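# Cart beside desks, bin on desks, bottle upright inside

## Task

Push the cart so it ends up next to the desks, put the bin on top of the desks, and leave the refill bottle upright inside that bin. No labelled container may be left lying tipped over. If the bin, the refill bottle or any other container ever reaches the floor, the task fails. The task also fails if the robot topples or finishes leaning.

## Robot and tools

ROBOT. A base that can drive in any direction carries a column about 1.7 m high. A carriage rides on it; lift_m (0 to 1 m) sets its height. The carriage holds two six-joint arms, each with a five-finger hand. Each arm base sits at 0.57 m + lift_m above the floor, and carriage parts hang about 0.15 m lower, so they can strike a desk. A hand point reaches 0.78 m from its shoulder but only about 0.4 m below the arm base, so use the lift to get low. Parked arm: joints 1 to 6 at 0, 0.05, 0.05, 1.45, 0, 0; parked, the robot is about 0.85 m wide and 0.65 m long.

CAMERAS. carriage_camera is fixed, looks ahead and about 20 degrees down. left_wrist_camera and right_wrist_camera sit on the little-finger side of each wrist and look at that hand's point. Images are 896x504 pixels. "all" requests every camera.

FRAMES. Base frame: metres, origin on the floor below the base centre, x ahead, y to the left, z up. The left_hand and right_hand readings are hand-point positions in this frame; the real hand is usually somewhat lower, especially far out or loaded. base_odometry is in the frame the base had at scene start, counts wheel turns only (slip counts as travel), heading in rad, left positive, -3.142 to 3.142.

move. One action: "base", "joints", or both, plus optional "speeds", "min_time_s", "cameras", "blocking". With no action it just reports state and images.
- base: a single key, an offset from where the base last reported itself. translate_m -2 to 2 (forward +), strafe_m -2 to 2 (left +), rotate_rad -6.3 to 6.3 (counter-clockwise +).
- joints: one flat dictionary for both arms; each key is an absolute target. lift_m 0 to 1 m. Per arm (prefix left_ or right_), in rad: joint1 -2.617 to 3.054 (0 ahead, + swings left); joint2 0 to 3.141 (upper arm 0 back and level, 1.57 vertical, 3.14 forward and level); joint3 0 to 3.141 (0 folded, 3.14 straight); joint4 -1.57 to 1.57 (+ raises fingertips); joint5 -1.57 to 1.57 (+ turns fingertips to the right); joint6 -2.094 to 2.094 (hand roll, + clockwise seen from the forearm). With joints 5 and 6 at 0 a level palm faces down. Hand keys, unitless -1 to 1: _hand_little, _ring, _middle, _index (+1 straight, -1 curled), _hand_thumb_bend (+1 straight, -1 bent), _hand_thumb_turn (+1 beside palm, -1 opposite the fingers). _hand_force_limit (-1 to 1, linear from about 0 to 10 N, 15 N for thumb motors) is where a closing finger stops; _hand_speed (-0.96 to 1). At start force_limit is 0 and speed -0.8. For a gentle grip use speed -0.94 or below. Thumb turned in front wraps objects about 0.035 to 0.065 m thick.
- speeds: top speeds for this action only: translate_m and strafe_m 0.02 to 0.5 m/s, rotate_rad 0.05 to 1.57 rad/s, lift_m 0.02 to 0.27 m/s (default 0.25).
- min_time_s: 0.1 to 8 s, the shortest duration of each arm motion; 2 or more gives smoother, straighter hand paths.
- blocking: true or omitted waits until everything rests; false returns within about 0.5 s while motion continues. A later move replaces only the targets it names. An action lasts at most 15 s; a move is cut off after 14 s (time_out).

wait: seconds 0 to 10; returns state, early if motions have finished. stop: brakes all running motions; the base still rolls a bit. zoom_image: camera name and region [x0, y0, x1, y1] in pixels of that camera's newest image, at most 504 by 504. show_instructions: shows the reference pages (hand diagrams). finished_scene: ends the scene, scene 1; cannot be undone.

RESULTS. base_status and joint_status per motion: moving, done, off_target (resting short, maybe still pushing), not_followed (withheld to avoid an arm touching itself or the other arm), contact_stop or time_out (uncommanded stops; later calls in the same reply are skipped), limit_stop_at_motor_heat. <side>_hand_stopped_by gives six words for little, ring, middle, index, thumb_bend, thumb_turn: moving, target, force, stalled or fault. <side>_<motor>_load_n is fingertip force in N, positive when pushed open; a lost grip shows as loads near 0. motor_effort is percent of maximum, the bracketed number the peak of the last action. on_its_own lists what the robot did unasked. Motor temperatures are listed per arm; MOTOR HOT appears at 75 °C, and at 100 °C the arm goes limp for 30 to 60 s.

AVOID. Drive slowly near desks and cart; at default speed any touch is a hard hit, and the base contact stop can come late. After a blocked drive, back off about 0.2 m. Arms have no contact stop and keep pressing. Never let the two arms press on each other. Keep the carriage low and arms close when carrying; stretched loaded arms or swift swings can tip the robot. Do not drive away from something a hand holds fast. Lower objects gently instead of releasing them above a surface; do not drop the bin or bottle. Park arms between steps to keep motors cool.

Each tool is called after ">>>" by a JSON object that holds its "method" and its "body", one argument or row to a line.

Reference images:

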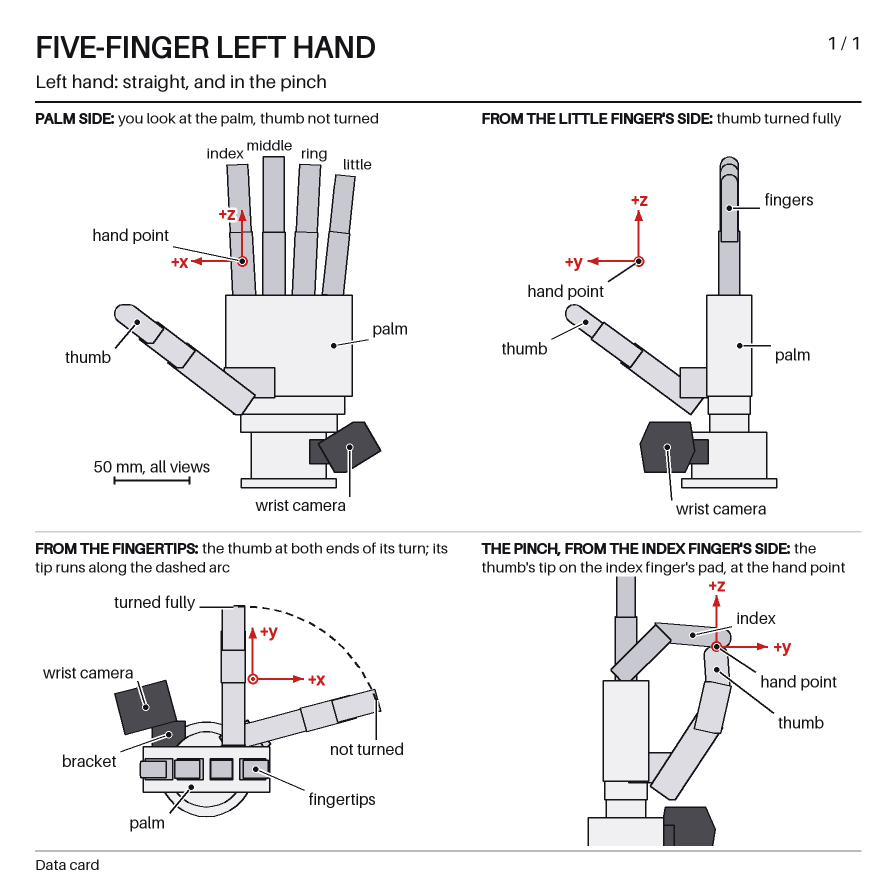

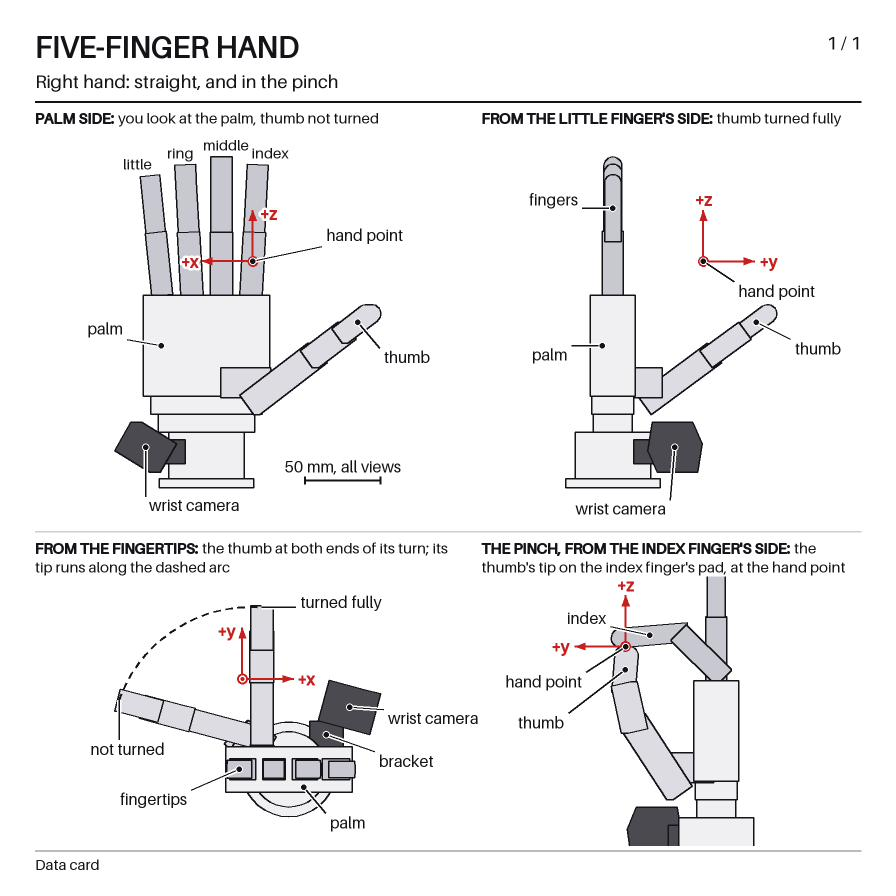

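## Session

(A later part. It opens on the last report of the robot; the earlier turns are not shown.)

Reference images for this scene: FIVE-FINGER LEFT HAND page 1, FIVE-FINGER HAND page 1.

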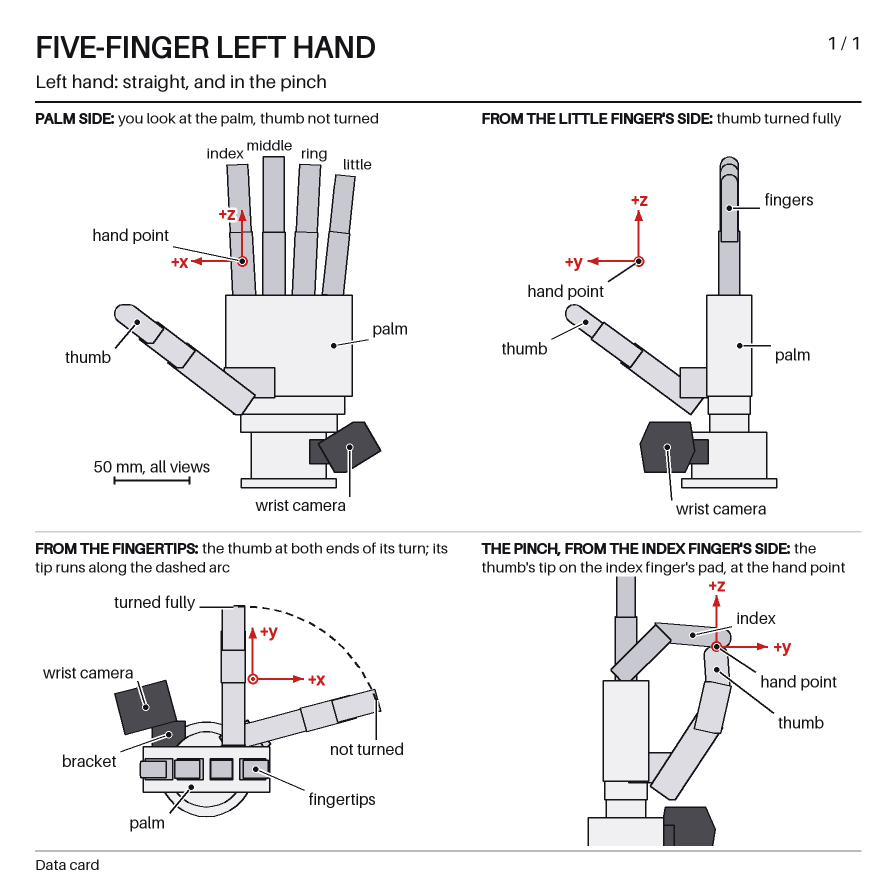

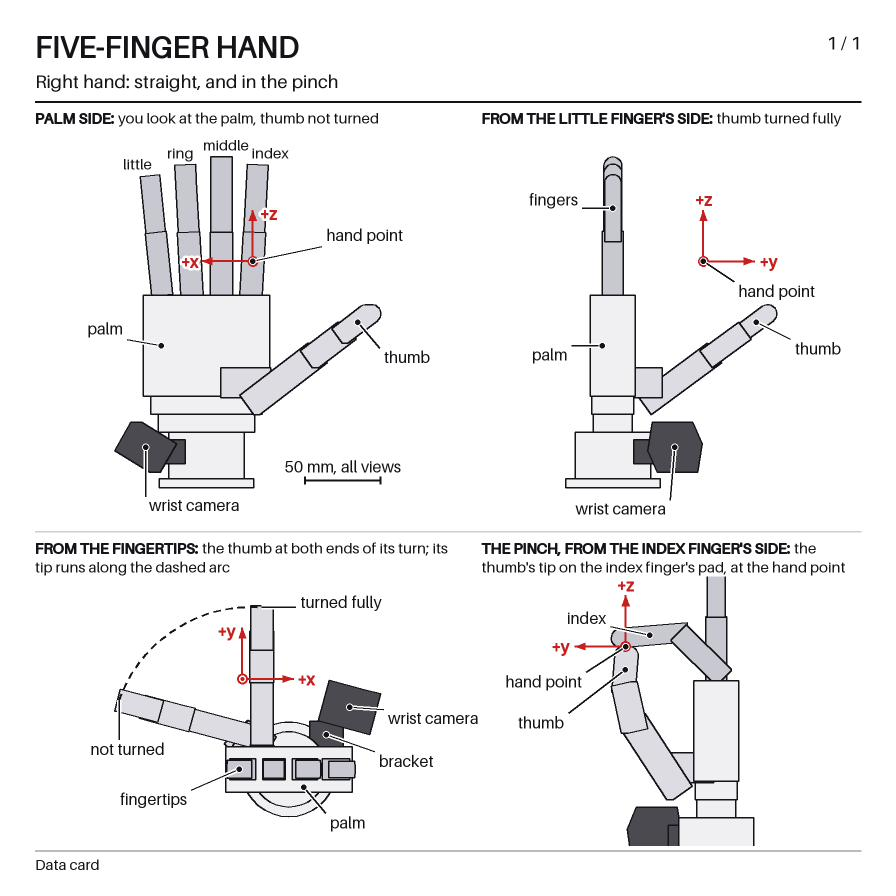

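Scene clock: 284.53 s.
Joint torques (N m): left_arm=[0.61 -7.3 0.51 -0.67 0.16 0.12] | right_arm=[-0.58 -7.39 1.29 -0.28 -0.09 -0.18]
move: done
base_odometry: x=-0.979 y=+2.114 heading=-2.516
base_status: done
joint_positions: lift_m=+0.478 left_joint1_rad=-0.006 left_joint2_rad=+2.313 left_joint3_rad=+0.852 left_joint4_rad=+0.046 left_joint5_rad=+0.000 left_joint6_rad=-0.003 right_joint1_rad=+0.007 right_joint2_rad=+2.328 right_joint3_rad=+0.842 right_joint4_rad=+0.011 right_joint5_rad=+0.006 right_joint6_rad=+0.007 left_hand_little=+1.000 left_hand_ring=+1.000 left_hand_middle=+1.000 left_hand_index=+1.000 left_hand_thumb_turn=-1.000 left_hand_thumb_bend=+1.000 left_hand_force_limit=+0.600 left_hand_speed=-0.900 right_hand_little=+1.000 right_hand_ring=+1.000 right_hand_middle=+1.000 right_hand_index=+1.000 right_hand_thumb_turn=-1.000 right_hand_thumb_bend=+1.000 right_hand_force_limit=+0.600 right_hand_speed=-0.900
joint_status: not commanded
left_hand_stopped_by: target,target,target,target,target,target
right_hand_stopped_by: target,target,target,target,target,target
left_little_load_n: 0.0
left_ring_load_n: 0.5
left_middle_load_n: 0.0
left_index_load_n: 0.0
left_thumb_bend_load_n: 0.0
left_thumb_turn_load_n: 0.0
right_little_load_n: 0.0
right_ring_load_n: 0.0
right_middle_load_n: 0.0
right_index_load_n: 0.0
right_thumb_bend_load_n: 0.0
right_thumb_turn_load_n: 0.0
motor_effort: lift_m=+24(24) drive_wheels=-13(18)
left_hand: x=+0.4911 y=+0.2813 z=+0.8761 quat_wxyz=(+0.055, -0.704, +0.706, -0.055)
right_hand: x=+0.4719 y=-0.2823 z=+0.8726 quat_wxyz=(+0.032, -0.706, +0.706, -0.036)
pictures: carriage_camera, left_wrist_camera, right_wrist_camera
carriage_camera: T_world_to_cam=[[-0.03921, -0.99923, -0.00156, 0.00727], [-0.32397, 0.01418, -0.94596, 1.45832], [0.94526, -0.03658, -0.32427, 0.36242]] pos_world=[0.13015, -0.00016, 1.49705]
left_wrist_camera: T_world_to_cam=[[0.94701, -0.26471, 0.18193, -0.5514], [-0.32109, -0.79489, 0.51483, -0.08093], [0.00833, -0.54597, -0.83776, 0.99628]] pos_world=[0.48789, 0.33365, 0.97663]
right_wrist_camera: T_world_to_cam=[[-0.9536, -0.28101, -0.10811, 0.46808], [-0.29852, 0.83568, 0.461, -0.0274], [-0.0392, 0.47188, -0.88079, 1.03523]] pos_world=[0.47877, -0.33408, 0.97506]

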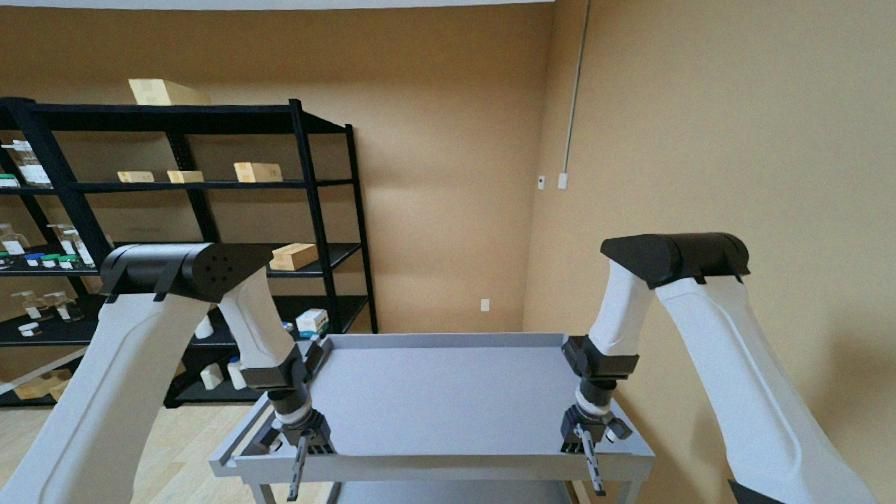

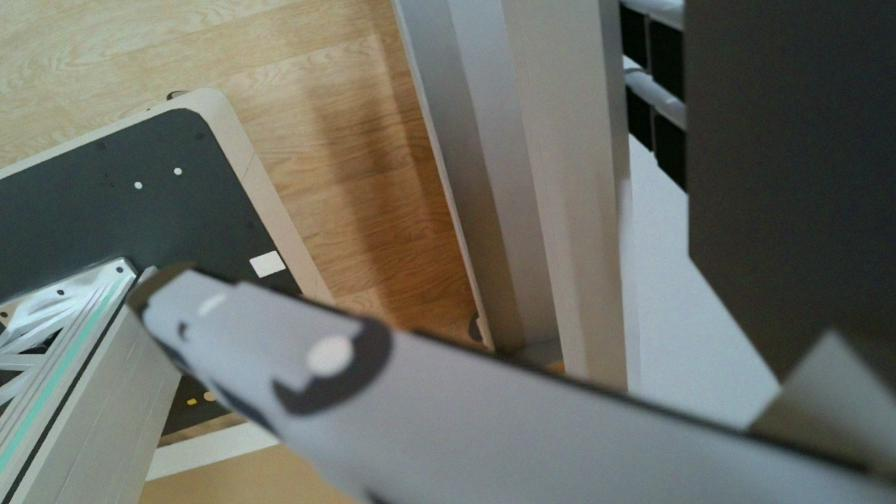

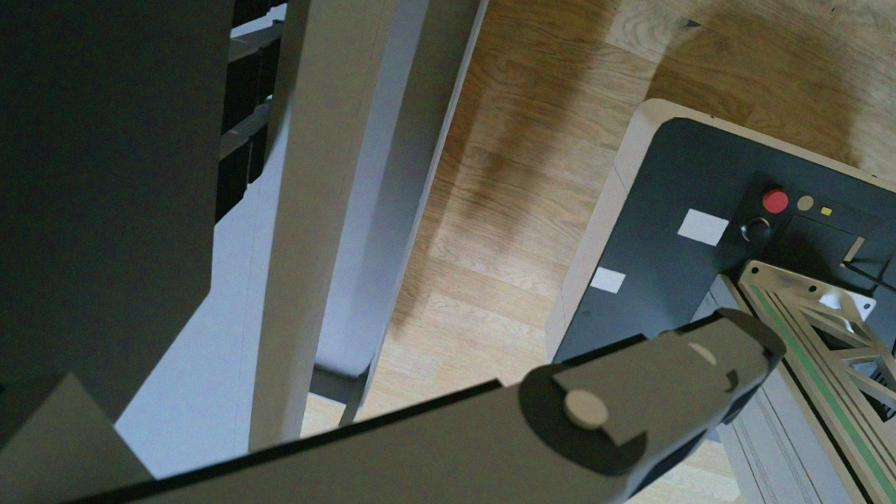

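>>> {"method": "move", "body": {
  "joints": {"left_joint4_rad": -0.22, "right_joint4_rad": -0.18, "lift_m": 0.474},
  "speeds": {"lift_m": 0.04},
  "min_time_s": 1.5,
  "cameras": ["carriage_camera", "left_wrist_camera"]
}}

Scene clock: 288.13 s.
Joint torques (N m): left_arm=[0.39 -6.97 -0.35 -1.51 -0.03 0.16] | right_arm=[-0.39 -7.38 0.47 -0.93 -0.26 -0.17]
move: off_target
base_odometry: x=-0.979 y=+2.114 heading=-2.516
base_status: not commanded
joint_positions: lift_m=+0.474 left_joint1_rad=-0.006 left_joint2_rad=+2.313 left_joint3_rad=+0.860 left_joint4_rad=-0.052 left_joint5_rad=+0.015 left_joint6_rad=-0.003 right_joint1_rad=+0.004 right_joint2_rad=+2.328 right_joint3_rad=+0.850 right_joint4_rad=-0.046 right_joint5_rad=+0.019 right_joint6_rad=+0.006 left_hand_little=+1.000 left_hand_ring=+1.000 left_hand_middle=+1.000 left_hand_index=+1.000 left_hand_thumb_turn=-1.000 left_hand_thumb_bend=+1.000 left_hand_force_limit=+0.600 left_hand_speed=-0.900 right_hand_little=+1.000 right_hand_ring=+1.000 right_hand_middle=+1.000 right_hand_index=+1.000 right_hand_thumb_turn=-1.000 right_hand_thumb_bend=+1.000 right_hand_force_limit=+0.600 right_hand_speed=-0.900
joint_status: left_joint4_rad off_target (ended at -0.052, target -0.220); right_joint4_rad off_target (ended at -0.046, target -0.180); the others done
left_hand_stopped_by: target,target,target,target,target,target
right_hand_stopped_by: target,target,target,target,target,target
left_little_load_n: 0.0
left_ring_load_n: 0.5
left_middle_load_n: 0.0
left_index_load_n: 0.0
left_thumb_bend_load_n: 0.0
left_thumb_turn_load_n: 0.0
right_little_load_n: 0.0
right_ring_load_n: 0.5
right_middle_load_n: 0.0
right_index_load_n: 0.0
right_thumb_bend_load_n: 0.0
right_thumb_turn_load_n: 0.0
motor_effort: lift_m=+23(24) drive_wheels=-14(16)
left_hand: x=+0.4688 y=+0.2785 z=+0.8760 quat_wxyz=(+0.018, -0.705, +0.708, -0.029)
right_hand: x=+0.4608 y=-0.2855 z=+0.8710 quat_wxyz=(+0.010, -0.706, +0.708, -0.023)
carriage_camera: T_world_to_cam=[[-0.03921, -0.99923, -0.00156, 0.00727], [-0.32397, 0.01418, -0.94596, 1.45453], [0.94526, -0.03658, -0.32427, 0.36112]] pos_world=[0.13015, -0.00016, 1.49305]
left_wrist_camera: T_world_to_cam=[[0.95916, -0.26425, 0.10095, -0.46597], [-0.2749, -0.78659, 0.5529, -0.14763], [-0.0667, -0.55807, -0.82711, 1.02411]] pos_world=[0.47466, 0.33227, 0.97572]

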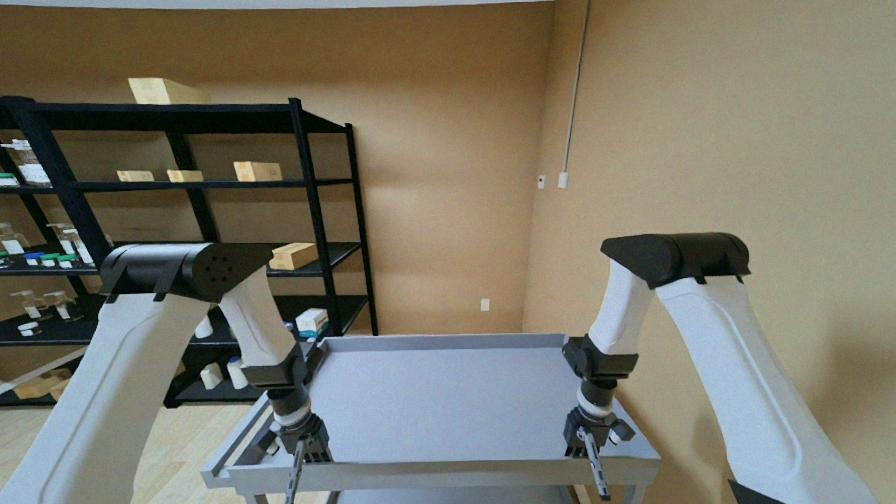

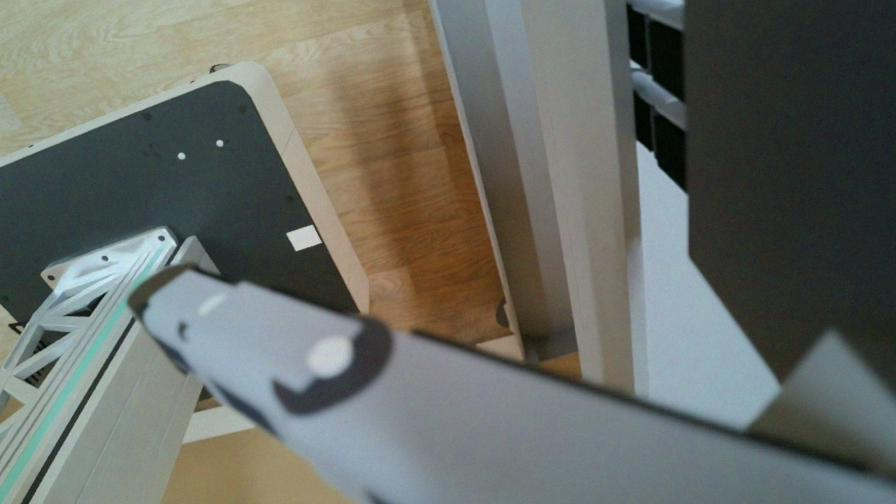

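>>> {"method": "move", "body": {
  "base": {"translate_m": -0.12},
  "speeds": {"translate_m": 0.04},
  "cameras": ["carriage_camera", "left_wrist_camera"]
}}

Scene clock: 292.17 s.
Joint torques (N m): left_arm=[0.66 -6.67 1.01 -0.45 -0.02 0.16] | right_arm=[-0.29 -7.16 1.1 -0.19 -0.28 -0.12]
move: done
base_odometry: x=-0.882 y=+2.185 heading=-2.516
base_status: done
joint_positions: lift_m=+0.474 left_joint1_rad=-0.006 left_joint2_rad=+2.313 left_joint3_rad=+0.841 left_joint4_rad=-0.178 left_joint5_rad=+0.015 left_joint6_rad=-0.003 right_joint1_rad=+0.004 right_joint2_rad=+2.328 right_joint3_rad=+0.840 right_joint4_rad=-0.134 right_joint5_rad=+0.023 right_joint6_rad=+0.000 left_hand_little=+1.000 left_hand_ring=+1.000 left_hand_middle=+1.000 left_hand_index=+1.000 left_hand_thumb_turn=-1.000 left_hand_thumb_bend=+1.000 left_hand_force_limit=+0.600 left_hand_speed=-0.900 right_hand_little=+1.000 right_hand_ring=+1.000 right_hand_middle=+1.000 right_hand_index=+1.000 right_hand_thumb_turn=-1.000 right_hand_thumb_bend=+1.000 right_hand_force_limit=+0.600 right_hand_speed=-0.900
joint_status: not commanded
left_hand_stopped_by: target,target,target,target,target,target
right_hand_stopped_by: target,target,target,target,target,target
left_little_load_n: 0.0
left_ring_load_n: 0.0
left_middle_load_n: 0.0
left_index_load_n: 0.0
left_thumb_bend_load_n: 0.0
left_thumb_turn_load_n: 0.0
right_little_load_n: 0.0
right_ring_load_n: 0.0
right_middle_load_n: 0.0
right_index_load_n: 0.0
right_thumb_bend_load_n: 0.0
right_thumb_turn_load_n: 0.0
on_its_own: left_joint4_rad moved -0.126 toward your old target -0.220; right_joint4_rad moved -0.089 toward your old target -0.180
motor_effort: lift_m=+23(24) drive_wheels=-1(26)
left_hand: x=+0.4255 y=+0.2789 z=+0.8833 quat_wxyz=(-0.033, -0.705, +0.708, +0.023)
right_hand: x=+0.4318 y=-0.2870 z=+0.8760 quat_wxyz=(-0.026, -0.708, +0.705, +0.010)
carriage_camera: T_world_to_cam=[[-0.03921, -0.99923, -0.00156, 0.00727], [-0.32397, 0.01418, -0.94596, 1.45453], [0.94526, -0.03658, -0.32427, 0.36112]] pos_world=[0.13015, -0.00016, 1.49305]
left_wrist_camera: T_world_to_cam=[[0.96364, -0.26436, -0.03897, -0.30328], [-0.1923, -0.78731, 0.5858, -0.22731], [-0.18554, -0.557, -0.80952, 1.06213]] pos_world=[0.44561, 0.33247, 0.98116]

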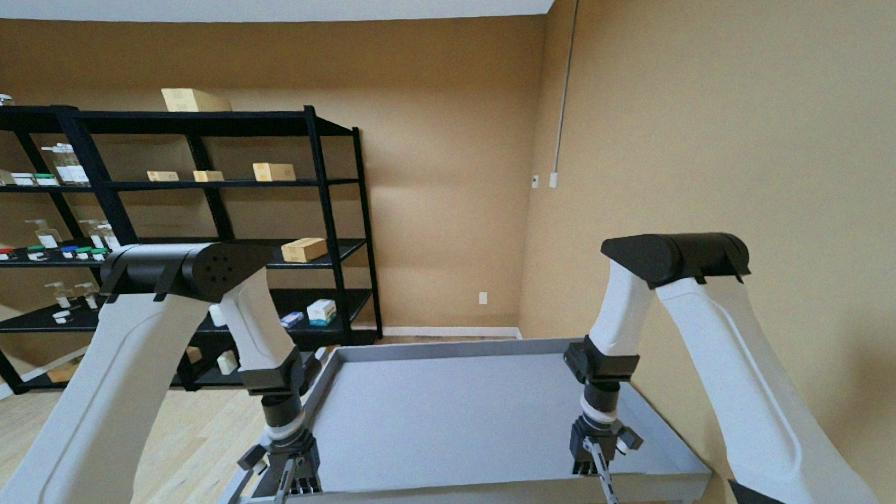

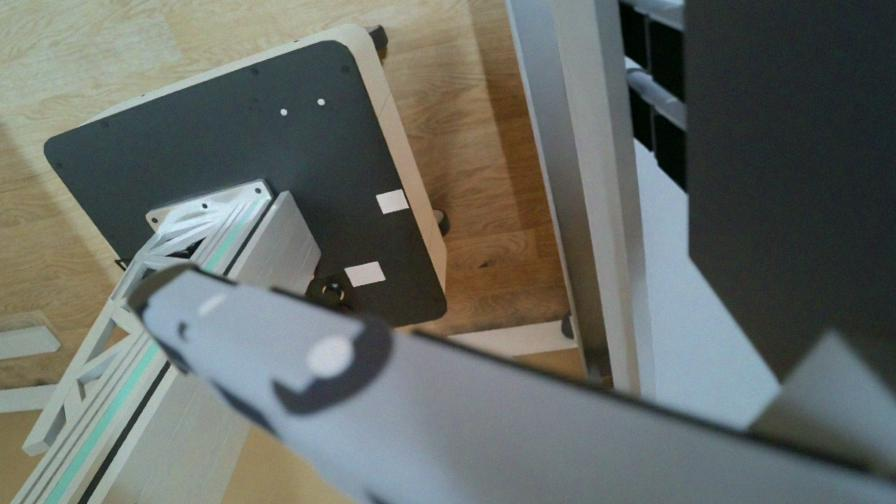

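>>> {"method": "move", "body": {
  "base": {"translate_m": -0.2},
  "speeds": {"translate_m": 0.05},
  "joints": {"left_joint4_rad": -0.16, "right_joint4_rad": -0.16},
  "cameras": ["carriage_camera", "left_wrist_camera", "right_wrist_camera"]
}}

Scene clock: 297.93 s.
Joint torques (N m): left_arm=[0.58 -6.46 1.65 -0.11 0.02 0.2] | right_arm=[-0.28 -5.87 -2.26 -2.1 0 0.2]
move: off_target
base_odometry: x=-0.720 y=+2.302 heading=-2.516
base_status: done
joint_positions: lift_m=+0.474 left_joint1_rad=-0.006 left_joint2_rad=+2.313 left_joint3_rad=+0.835 left_joint4_rad=-0.140 left_joint5_rad=+0.008 left_joint6_rad=-0.006 right_joint1_rad=+0.004 right_joint2_rad=+2.303 right_joint3_rad=+0.889 right_joint4_rad=+0.133 right_joint5_rad=-0.003 right_joint6_rad=-0.034 left_hand_little=+1.000 left_hand_ring=+1.000 left_hand_middle=+1.000 left_hand_index=+1.000 left_hand_thumb_turn=-1.000 left_hand_thumb_bend=+1.000 left_hand_force_limit=+0.600 left_hand_speed=-0.900 right_hand_little=+1.000 right_hand_ring=+1.000 right_hand_middle=+1.000 right_hand_index=+1.000 right_hand_thumb_turn=-1.000 right_hand_thumb_bend=+1.000 right_hand_force_limit=+0.600 right_hand_speed=-0.900
joint_status: right_joint4_rad off_target (ended at +0.133, target -0.160); the others done
left_hand_stopped_by: target,target,target,target,target,target
right_hand_stopped_by: target,target,target,target,target,target
left_little_load_n: 0.0
left_ring_load_n: 0.0
left_middle_load_n: 0.0
left_index_load_n: 0.0
left_thumb_bend_load_n: 0.0
left_thumb_turn_load_n: 0.0
right_little_load_n: 1.0
right_ring_load_n: 0.0
right_middle_load_n: 0.0
right_index_load_n: 0.0
right_thumb_bend_load_n: 0.0
right_thumb_turn_load_n: 0.0
motor_effort: lift_m=+23(24) drive_wheels=+2(14)
left_hand: x=+0.4325 y=+0.2800 z=+0.8802 quat_wxyz=(-0.019, -0.707, +0.707, +0.014)
right_hand: x=+0.5362 y=-0.2836 z=+0.8781 quat_wxyz=(+0.101, -0.713, +0.686, -0.103)
carriage_camera: T_world_to_cam=[[-0.03921, -0.99923, -0.00156, 0.00727], [-0.32397, 0.01418, -0.94596, 1.45453], [0.94526, -0.03658, -0.32427, 0.36112]] pos_world=[0.13015, -0.00016, 1.49305]
left_wrist_camera: T_world_to_cam=[[0.96522, -0.26125, -0.01027, -0.33672], [-0.20823, -0.79192, 0.57402, -0.20465], [-0.1581, -0.55191, -0.81878, 1.0563]] pos_world=[0.44939, 0.33295, 0.97889]
right_wrist_camera: T_world_to_cam=[[-0.90338, -0.31637, -0.28951, 0.65205], [-0.41361, 0.82114, 0.39326, 0.10747], [0.11331, 0.47501, -0.87265, 0.95517]] pos_world=[0.52526, -0.33567, 0.98005]

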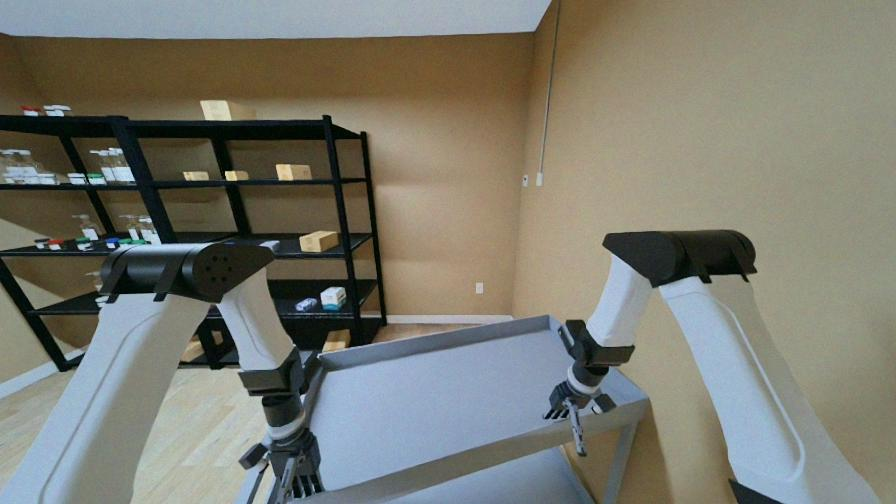

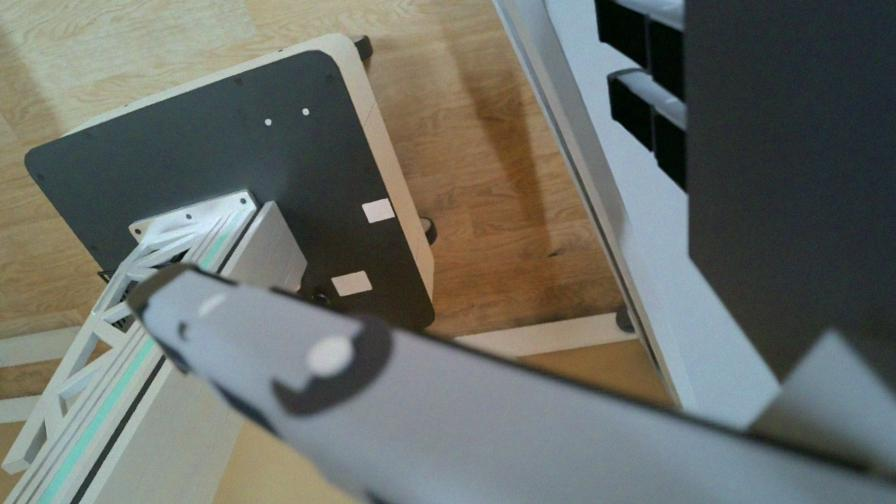

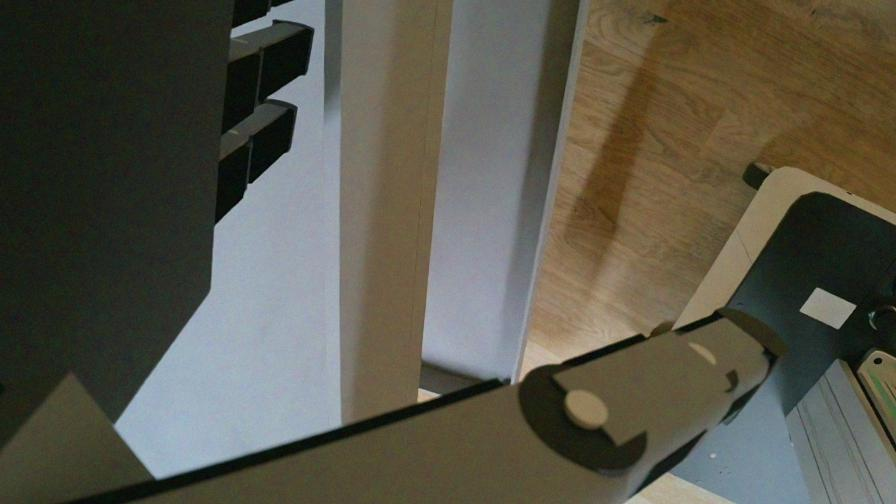

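>>> {"method": "move", "body": {
  "joints": {"left_joint2_rad": 2.014, "left_joint3_rad": 0.82, "left_joint4_rad": -0.375},
  "min_time_s": 2,
  "cameras": ["carriage_camera"]
}}

>>> {"method": "move", "body": {
  "joints": {"right_joint4_rad": -0.35, "lift_m": 0.466},
  "speeds": {"lift_m": 0.04},
  "min_time_s": 2,
  "cameras": ["carriage_camera", "right_wrist_camera"]
}}

Scene clock: 303.90 s.
Joint torques (N m): left_arm=[0.55 -10.14 2.86 0.03 0.05 0.11] | right_arm=[-0.2 -5.81 -2.26 -2.11 0.01 0.2]
move: done
base_odometry: x=-0.720 y=+2.302 heading=-2.516
base_status: not commanded
joint_positions: lift_m=+0.474 left_joint1_rad=-0.006 left_joint2_rad=+2.042 left_joint3_rad=+0.829 left_joint4_rad=-0.355 left_joint5_rad=+0.007 left_joint6_rad=-0.006 right_joint1_rad=+0.004 right_joint2_rad=+2.303 right_joint3_rad=+0.889 right_joint4_rad=+0.132 right_joint5_rad=-0.003 right_joint6_rad=-0.034 left_hand_little=+1.000 left_hand_ring=+1.000 left_hand_middle=+1.000 left_hand_index=+1.000 left_hand_thumb_turn=-1.000 left_hand_thumb_bend=+1.000 left_hand_force_limit=+0.600 left_hand_speed=-0.900 right_hand_little=+1.000 right_hand_ring=+1.000 right_hand_middle=+1.000 right_hand_index=+1.000 right_hand_thumb_turn=-1.000 right_hand_thumb_bend=+1.000 right_hand_force_limit=+0.600 right_hand_speed=-0.900
joint_status: all done
left_hand_stopped_by: target,target,target,target,target,target
right_hand_stopped_by: target,target,target,target,target,target
left_little_load_n: 0.0
left_ring_load_n: 0.0
left_middle_load_n: 0.0
left_index_load_n: 0.0
left_thumb_bend_load_n: 0.0
left_thumb_turn_load_n: 0.0
right_little_load_n: 1.0
right_ring_load_n: 0.0
right_middle_load_n: 0.0
right_index_load_n: 0.0
right_thumb_bend_load_n: -0.5
right_thumb_turn_load_n: 0.0
motor_effort: lift_m=+23(24) drive_wheels=+2(5)
left_hand: x=+0.4470 y=+0.2800 z=+0.9473 quat_wxyz=(-0.001, -0.707, +0.707, -0.004)
right_hand: x=+0.5361 y=-0.2836 z=+0.8781 quat_wxyz=(+0.101, -0.713, +0.686, -0.102)
carriage_camera: T_world_to_cam=[[-0.03921, -0.99923, -0.00156, 0.00727], [-0.32397, 0.01418, -0.94596, 1.45453], [0.94526, -0.03658, -0.32427, 0.36112]] pos_world=[0.13015, -0.00016, 1.49305]

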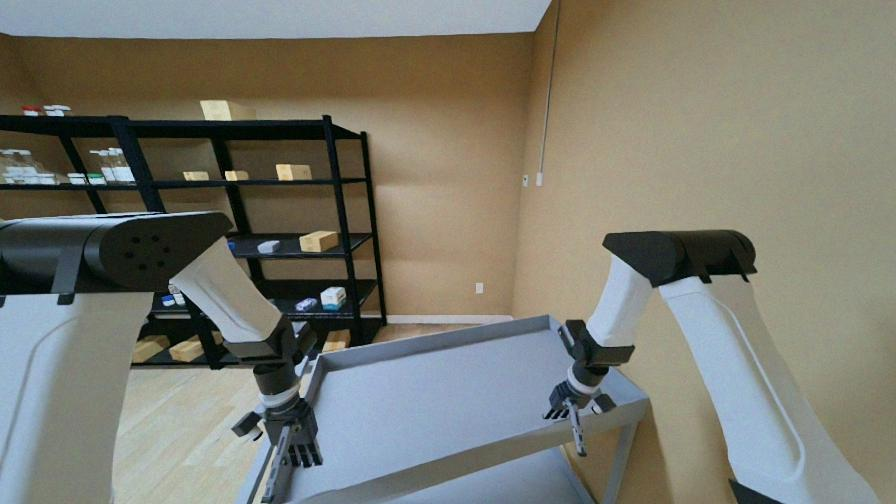

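Scene clock: 306.20 s.
Joint torques (N m): left_arm=[0.69 -9.58 3.02 0.07 0.04 0.22] | right_arm=[-0.29 -5.23 -3.52 -3.73 0.09 0.32]
move: off_target
base_odometry: x=-0.720 y=+2.302 heading=-2.516
base_status: not commanded
joint_positions: lift_m=+0.466 left_joint1_rad=-0.006 left_joint2_rad=+2.038 left_joint3_rad=+0.828 left_joint4_rad=-0.358 left_joint5_rad=+0.007 left_joint6_rad=-0.006 right_joint1_rad=+0.004 right_joint2_rad=+2.296 right_joint3_rad=+0.904 right_joint4_rad=+0.092 right_joint5_rad=-0.010 right_joint6_rad=-0.045 left_hand_little=+1.000 left_hand_ring=+1.000 left_hand_middle=+1.000 left_hand_index=+1.000 left_hand_thumb_turn=-1.000 left_hand_thumb_bend=+1.000 left_hand_force_limit=+0.600 left_hand_speed=-0.900 right_hand_little=+1.000 right_hand_ring=+1.000 right_hand_middle=+1.000 right_hand_index=+1.000 right_hand_thumb_turn=-1.000 right_hand_thumb_bend=+1.000 right_hand_force_limit=+0.600 right_hand_speed=-0.900
joint_status: right_joint4_rad off_target (ended at +0.092, target -0.350); the others done
left_hand_stopped_by: target,target,target,target,target,target
right_hand_stopped_by: target,target,target,target,target,target
left_little_load_n: 0.0
left_ring_load_n: 0.0
left_middle_load_n: 0.0
left_index_load_n: 0.0
left_thumb_bend_load_n: 0.0
left_thumb_turn_load_n: 0.0
right_little_load_n: 1.5
right_ring_load_n: 0.0
right_middle_load_n: 0.0
right_index_load_n: 0.0
right_thumb_bend_load_n: 0.0
right_thumb_turn_load_n: 0.0
motor_effort: lift_m=+23(24) drive_wheels=+5(5)
left_hand: x=+0.4463 y=+0.2801 z=+0.9403 quat_wxyz=(-0.002, -0.707, +0.707, -0.003)
right_hand: x=+0.5347 y=-0.2829 z=+0.8735 quat_wxyz=(+0.097, -0.718, +0.683, -0.094)
carriage_camera: T_world_to_cam=[[-0.03921, -0.99923, -0.00156, 0.00726], [-0.32397, 0.01418, -0.94596, 1.44706], [0.94526, -0.03658, -0.32427, 0.35856]] pos_world=[0.13015, -0.00016, 1.48515]
right_wrist_camera: T_world_to_cam=[[-0.90436, -0.32669, -0.2746, 0.63411], [-0.4168, 0.81437, 0.40384, 0.09864], [0.0917, 0.47967, -0.87265, 0.96381]] pos_world=[0.5262, -0.33548, 0.97536]

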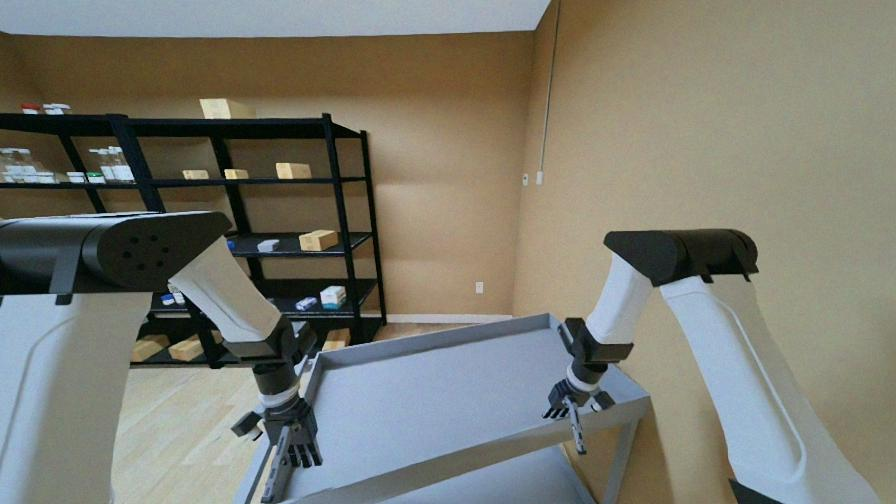

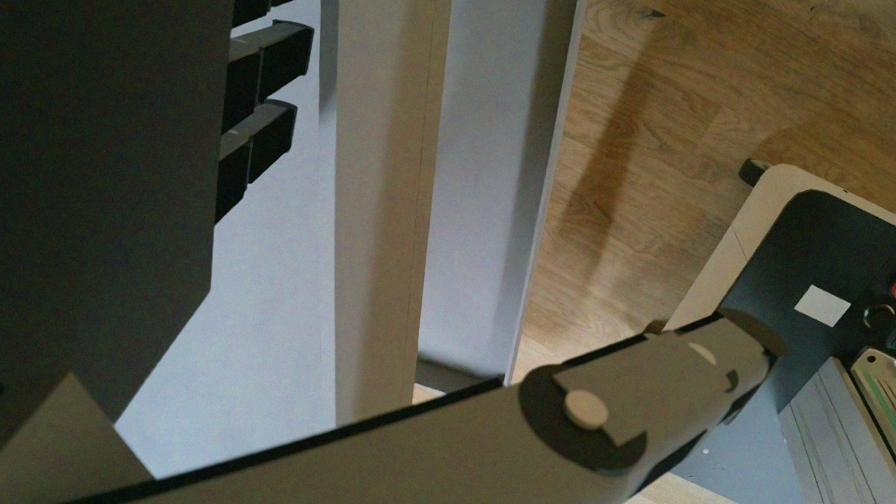

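>>> {"method": "move", "body": {
  "base": {"strafe_m": 0.05},
  "speeds": {"strafe_m": 0.04},
  "cameras": ["carriage_camera", "right_wrist_camera"]
}}

Scene clock: 309.63 s.
Joint torques (N m): left_arm=[0.38 -9.76 2.97 0.07 0.07 0.19] | right_arm=[-0.4 -5.05 -3.59 -3.36 0.08 0.29]
move: done
base_odometry: x=-0.690 y=+2.262 heading=-2.516
base_status: done
joint_positions: lift_m=+0.466 left_joint1_rad=-0.004 left_joint2_rad=+2.038 left_joint3_rad=+0.828 left_joint4_rad=-0.360 left_joint5_rad=+0.005 left_joint6_rad=-0.006 right_joint1_rad=+0.005 right_joint2_rad=+2.294 right_joint3_rad=+0.904 right_joint4_rad=+0.052 right_joint5_rad=-0.010 right_joint6_rad=-0.045 left_hand_little=+1.000 left_hand_ring=+1.000 left_hand_middle=+1.000 left_hand_index=+1.000 left_hand_thumb_turn=-1.000 left_hand_thumb_bend=+1.000 left_hand_force_limit=+0.600 left_hand_speed=-0.900 right_hand_little=+1.000 right_hand_ring=+1.000 right_hand_middle=+1.000 right_hand_index=+1.000 right_hand_thumb_turn=-1.000 right_hand_thumb_bend=+1.000 right_hand_force_limit=+0.600 right_hand_speed=-0.900
joint_status: not commanded
left_hand_stopped_by: target,target,target,target,target,target
right_hand_stopped_by: target,target,target,target,target,target
left_little_load_n: 0.0
left_ring_load_n: 0.0
left_middle_load_n: 0.0
left_index_load_n: 0.5
left_thumb_bend_load_n: 0.0
left_thumb_turn_load_n: 0.0
right_little_load_n: 1.0
right_ring_load_n: 0.0
right_middle_load_n: -0.5
right_index_load_n: 0.0
right_thumb_bend_load_n: 0.0
right_thumb_turn_load_n: 0.0
on_its_own: right_joint4_rad moved -0.040 toward your old target -0.350
motor_effort: lift_m=+23(23) drive_wheels=+6(10)
left_hand: x=+0.4460 y=+0.2811 z=+0.9403 quat_wxyz=(-0.001, -0.708, +0.706, -0.002)
right_hand: x=+0.5240 y=-0.2826 z=+0.8736 quat_wxyz=(+0.084, -0.720, +0.684, -0.080)
carriage_camera: T_world_to_cam=[[-0.03921, -0.99923, -0.00156, 0.00726], [-0.32397, 0.01418, -0.94596, 1.44706], [0.94526, -0.03658, -0.32427, 0.35856]] pos_world=[0.13015, -0.00016, 1.48515]
right_wrist_camera: T_world_to_cam=[[-0.91365, -0.32887, -0.23892, 0.59762], [-0.40254, 0.81379, 0.41917, 0.07281], [0.05658, 0.47915, -0.87591, 0.98582]] pos_world=[0.51955, -0.33508, 0.97575]

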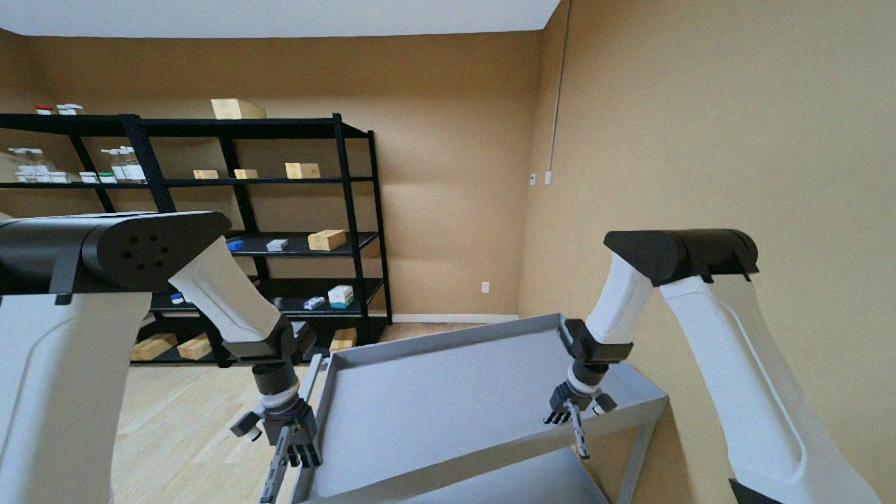

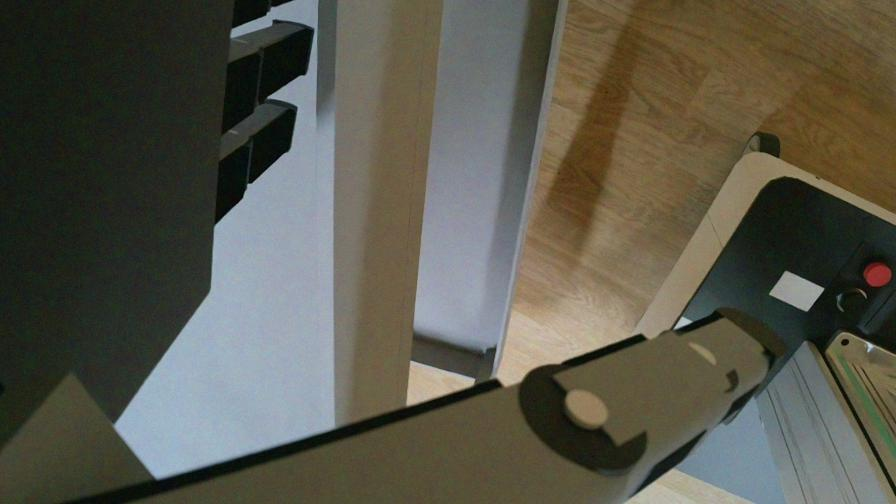

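>>> {"method": "zoom_image", "body": {
  "camera": "carriage_camera",
  "region": [480, 280, 760, 504]
}}

Scaled by 1.800 from the camera's image (finer frame: 1280x720).

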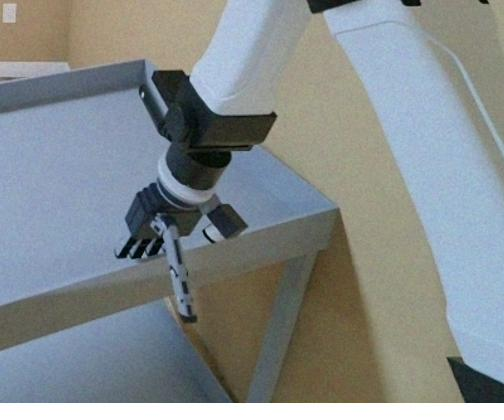

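>>> {"method": "move", "body": {
  "cameras": ["carriage_camera", "left_wrist_camera"]
}}

>>> {"method": "zoom_image", "body": {
  "camera": "carriage_camera",
  "region": [220, 300, 420, 504]
}}

Scene clock: 316.20 s.
Joint torques (N m): left_arm=[0.53 -9.65 2.96 0.04 0.02 0.21] | right_arm=[-0.44 -5.05 -3.75 -3.34 0.07 0.31]
Motor temperatures (°C): left_arm=[24 36 33 28 24 24] | right_arm=[24 35 30 35 26 25]
base_odometry: x=-0.690 y=+2.262 heading=-2.516
base_status: done
joint_positions: lift_m=+0.466 left_joint1_rad=-0.004 left_joint2_rad=+2.038 left_joint3_rad=+0.828 left_joint4_rad=-0.360 left_joint5_rad=+0.005 left_joint6_rad=-0.006 right_joint1_rad=+0.005 right_joint2_rad=+2.294 right_joint3_rad=+0.904 right_joint4_rad=+0.048 right_joint5_rad=-0.010 right_joint6_rad=-0.045 left_hand_little=+1.000 left_hand_ring=+1.000 left_hand_middle=+1.000 left_hand_index=+1.000 left_hand_thumb_turn=-1.000 left_hand_thumb_bend=+1.000 left_hand_force_limit=+0.600 left_hand_speed=-0.900 right_hand_little=+1.000 right_hand_ring=+1.000 right_hand_middle=+1.000 right_hand_index=+1.000 right_hand_thumb_turn=-1.000 right_hand_thumb_bend=+1.000 right_hand_force_limit=+0.600 right_hand_speed=-0.900
joint_status: not commanded
left_hand_stopped_by: target,target,target,target,target,target
right_hand_stopped_by: target,target,target,target,target,target
left_little_load_n: 0.0
left_ring_load_n: 0.0
left_middle_load_n: 0.0
left_index_load_n: 0.0
left_thumb_bend_load_n: 0.0
left_thumb_turn_load_n: 0.0
right_little_load_n: 1.0
right_ring_load_n: 0.0
right_middle_load_n: 0.0
right_index_load_n: 0.0
right_thumb_bend_load_n: 0.0
right_thumb_turn_load_n: 0.0
motor_effort: lift_m=+23(23) drive_wheels=+5(10)
left_hand: x=+0.4460 y=+0.2811 z=+0.9403 quat_wxyz=(-0.001, -0.708, +0.706, -0.002) (m; base frame)
right_hand: x=+0.5229 y=-0.2826 z=+0.8736 quat_wxyz=(+0.082, -0.720, +0.684, -0.079) (m; base frame)
pictures: carriage_camera, left_wrist_camera
camera_calibration:
carriage_camera: T_world_to_cam=[[-0.03921, -0.99923, -0.00156, 0.00726], [-0.32397, 0.01418, -0.94596, 1.44706], [0.94526, -0.03658, -0.32427, 0.35856]] pos_world=[0.13015, -0.00016, 1.48515]
left_wrist_camera: T_world_to_cam=[[0.96527, -0.25884, 0.03538, -0.39252], [-0.2335, -0.79407, 0.56118, -0.21152], [-0.11716, -0.54995, -0.82694, 1.0972]] pos_world=[0.45804, 0.33385, 1.03991]

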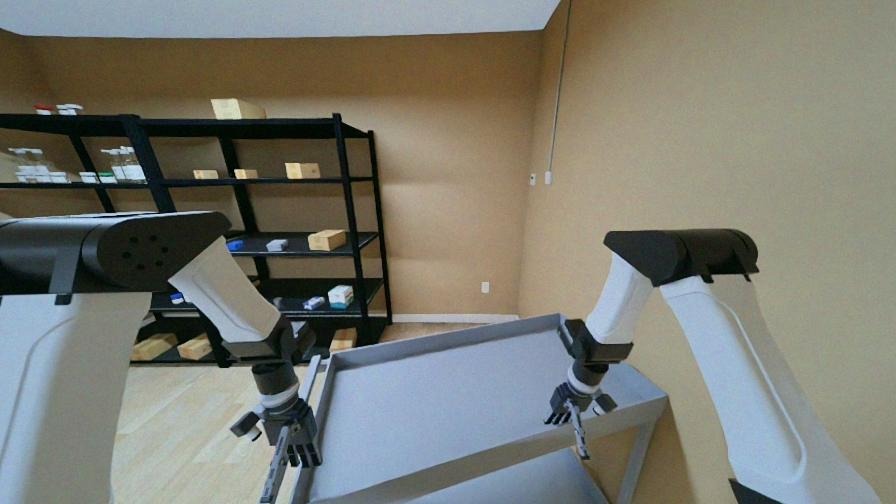

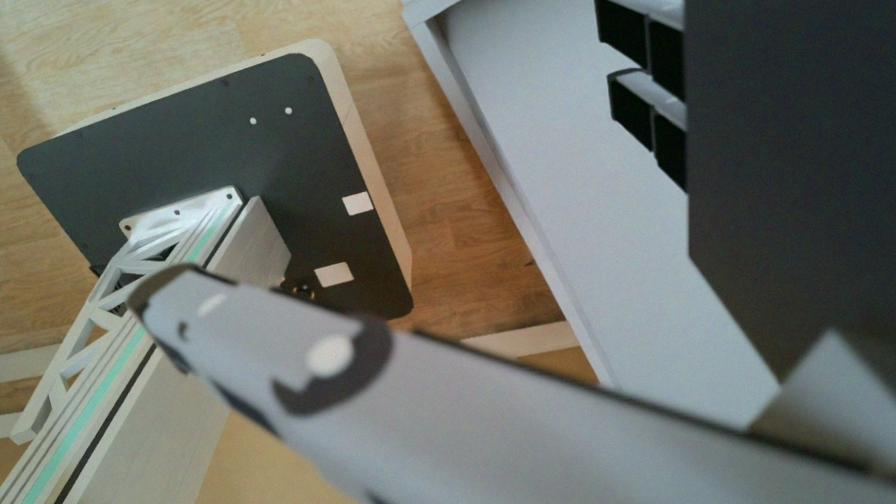

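Scaled by 2.471 from the camera's image (finer frame: 1280x720).

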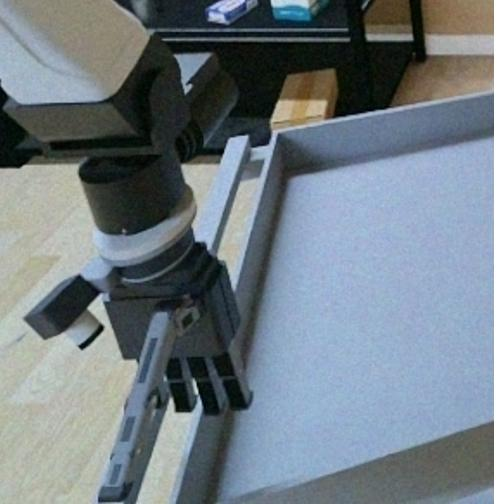

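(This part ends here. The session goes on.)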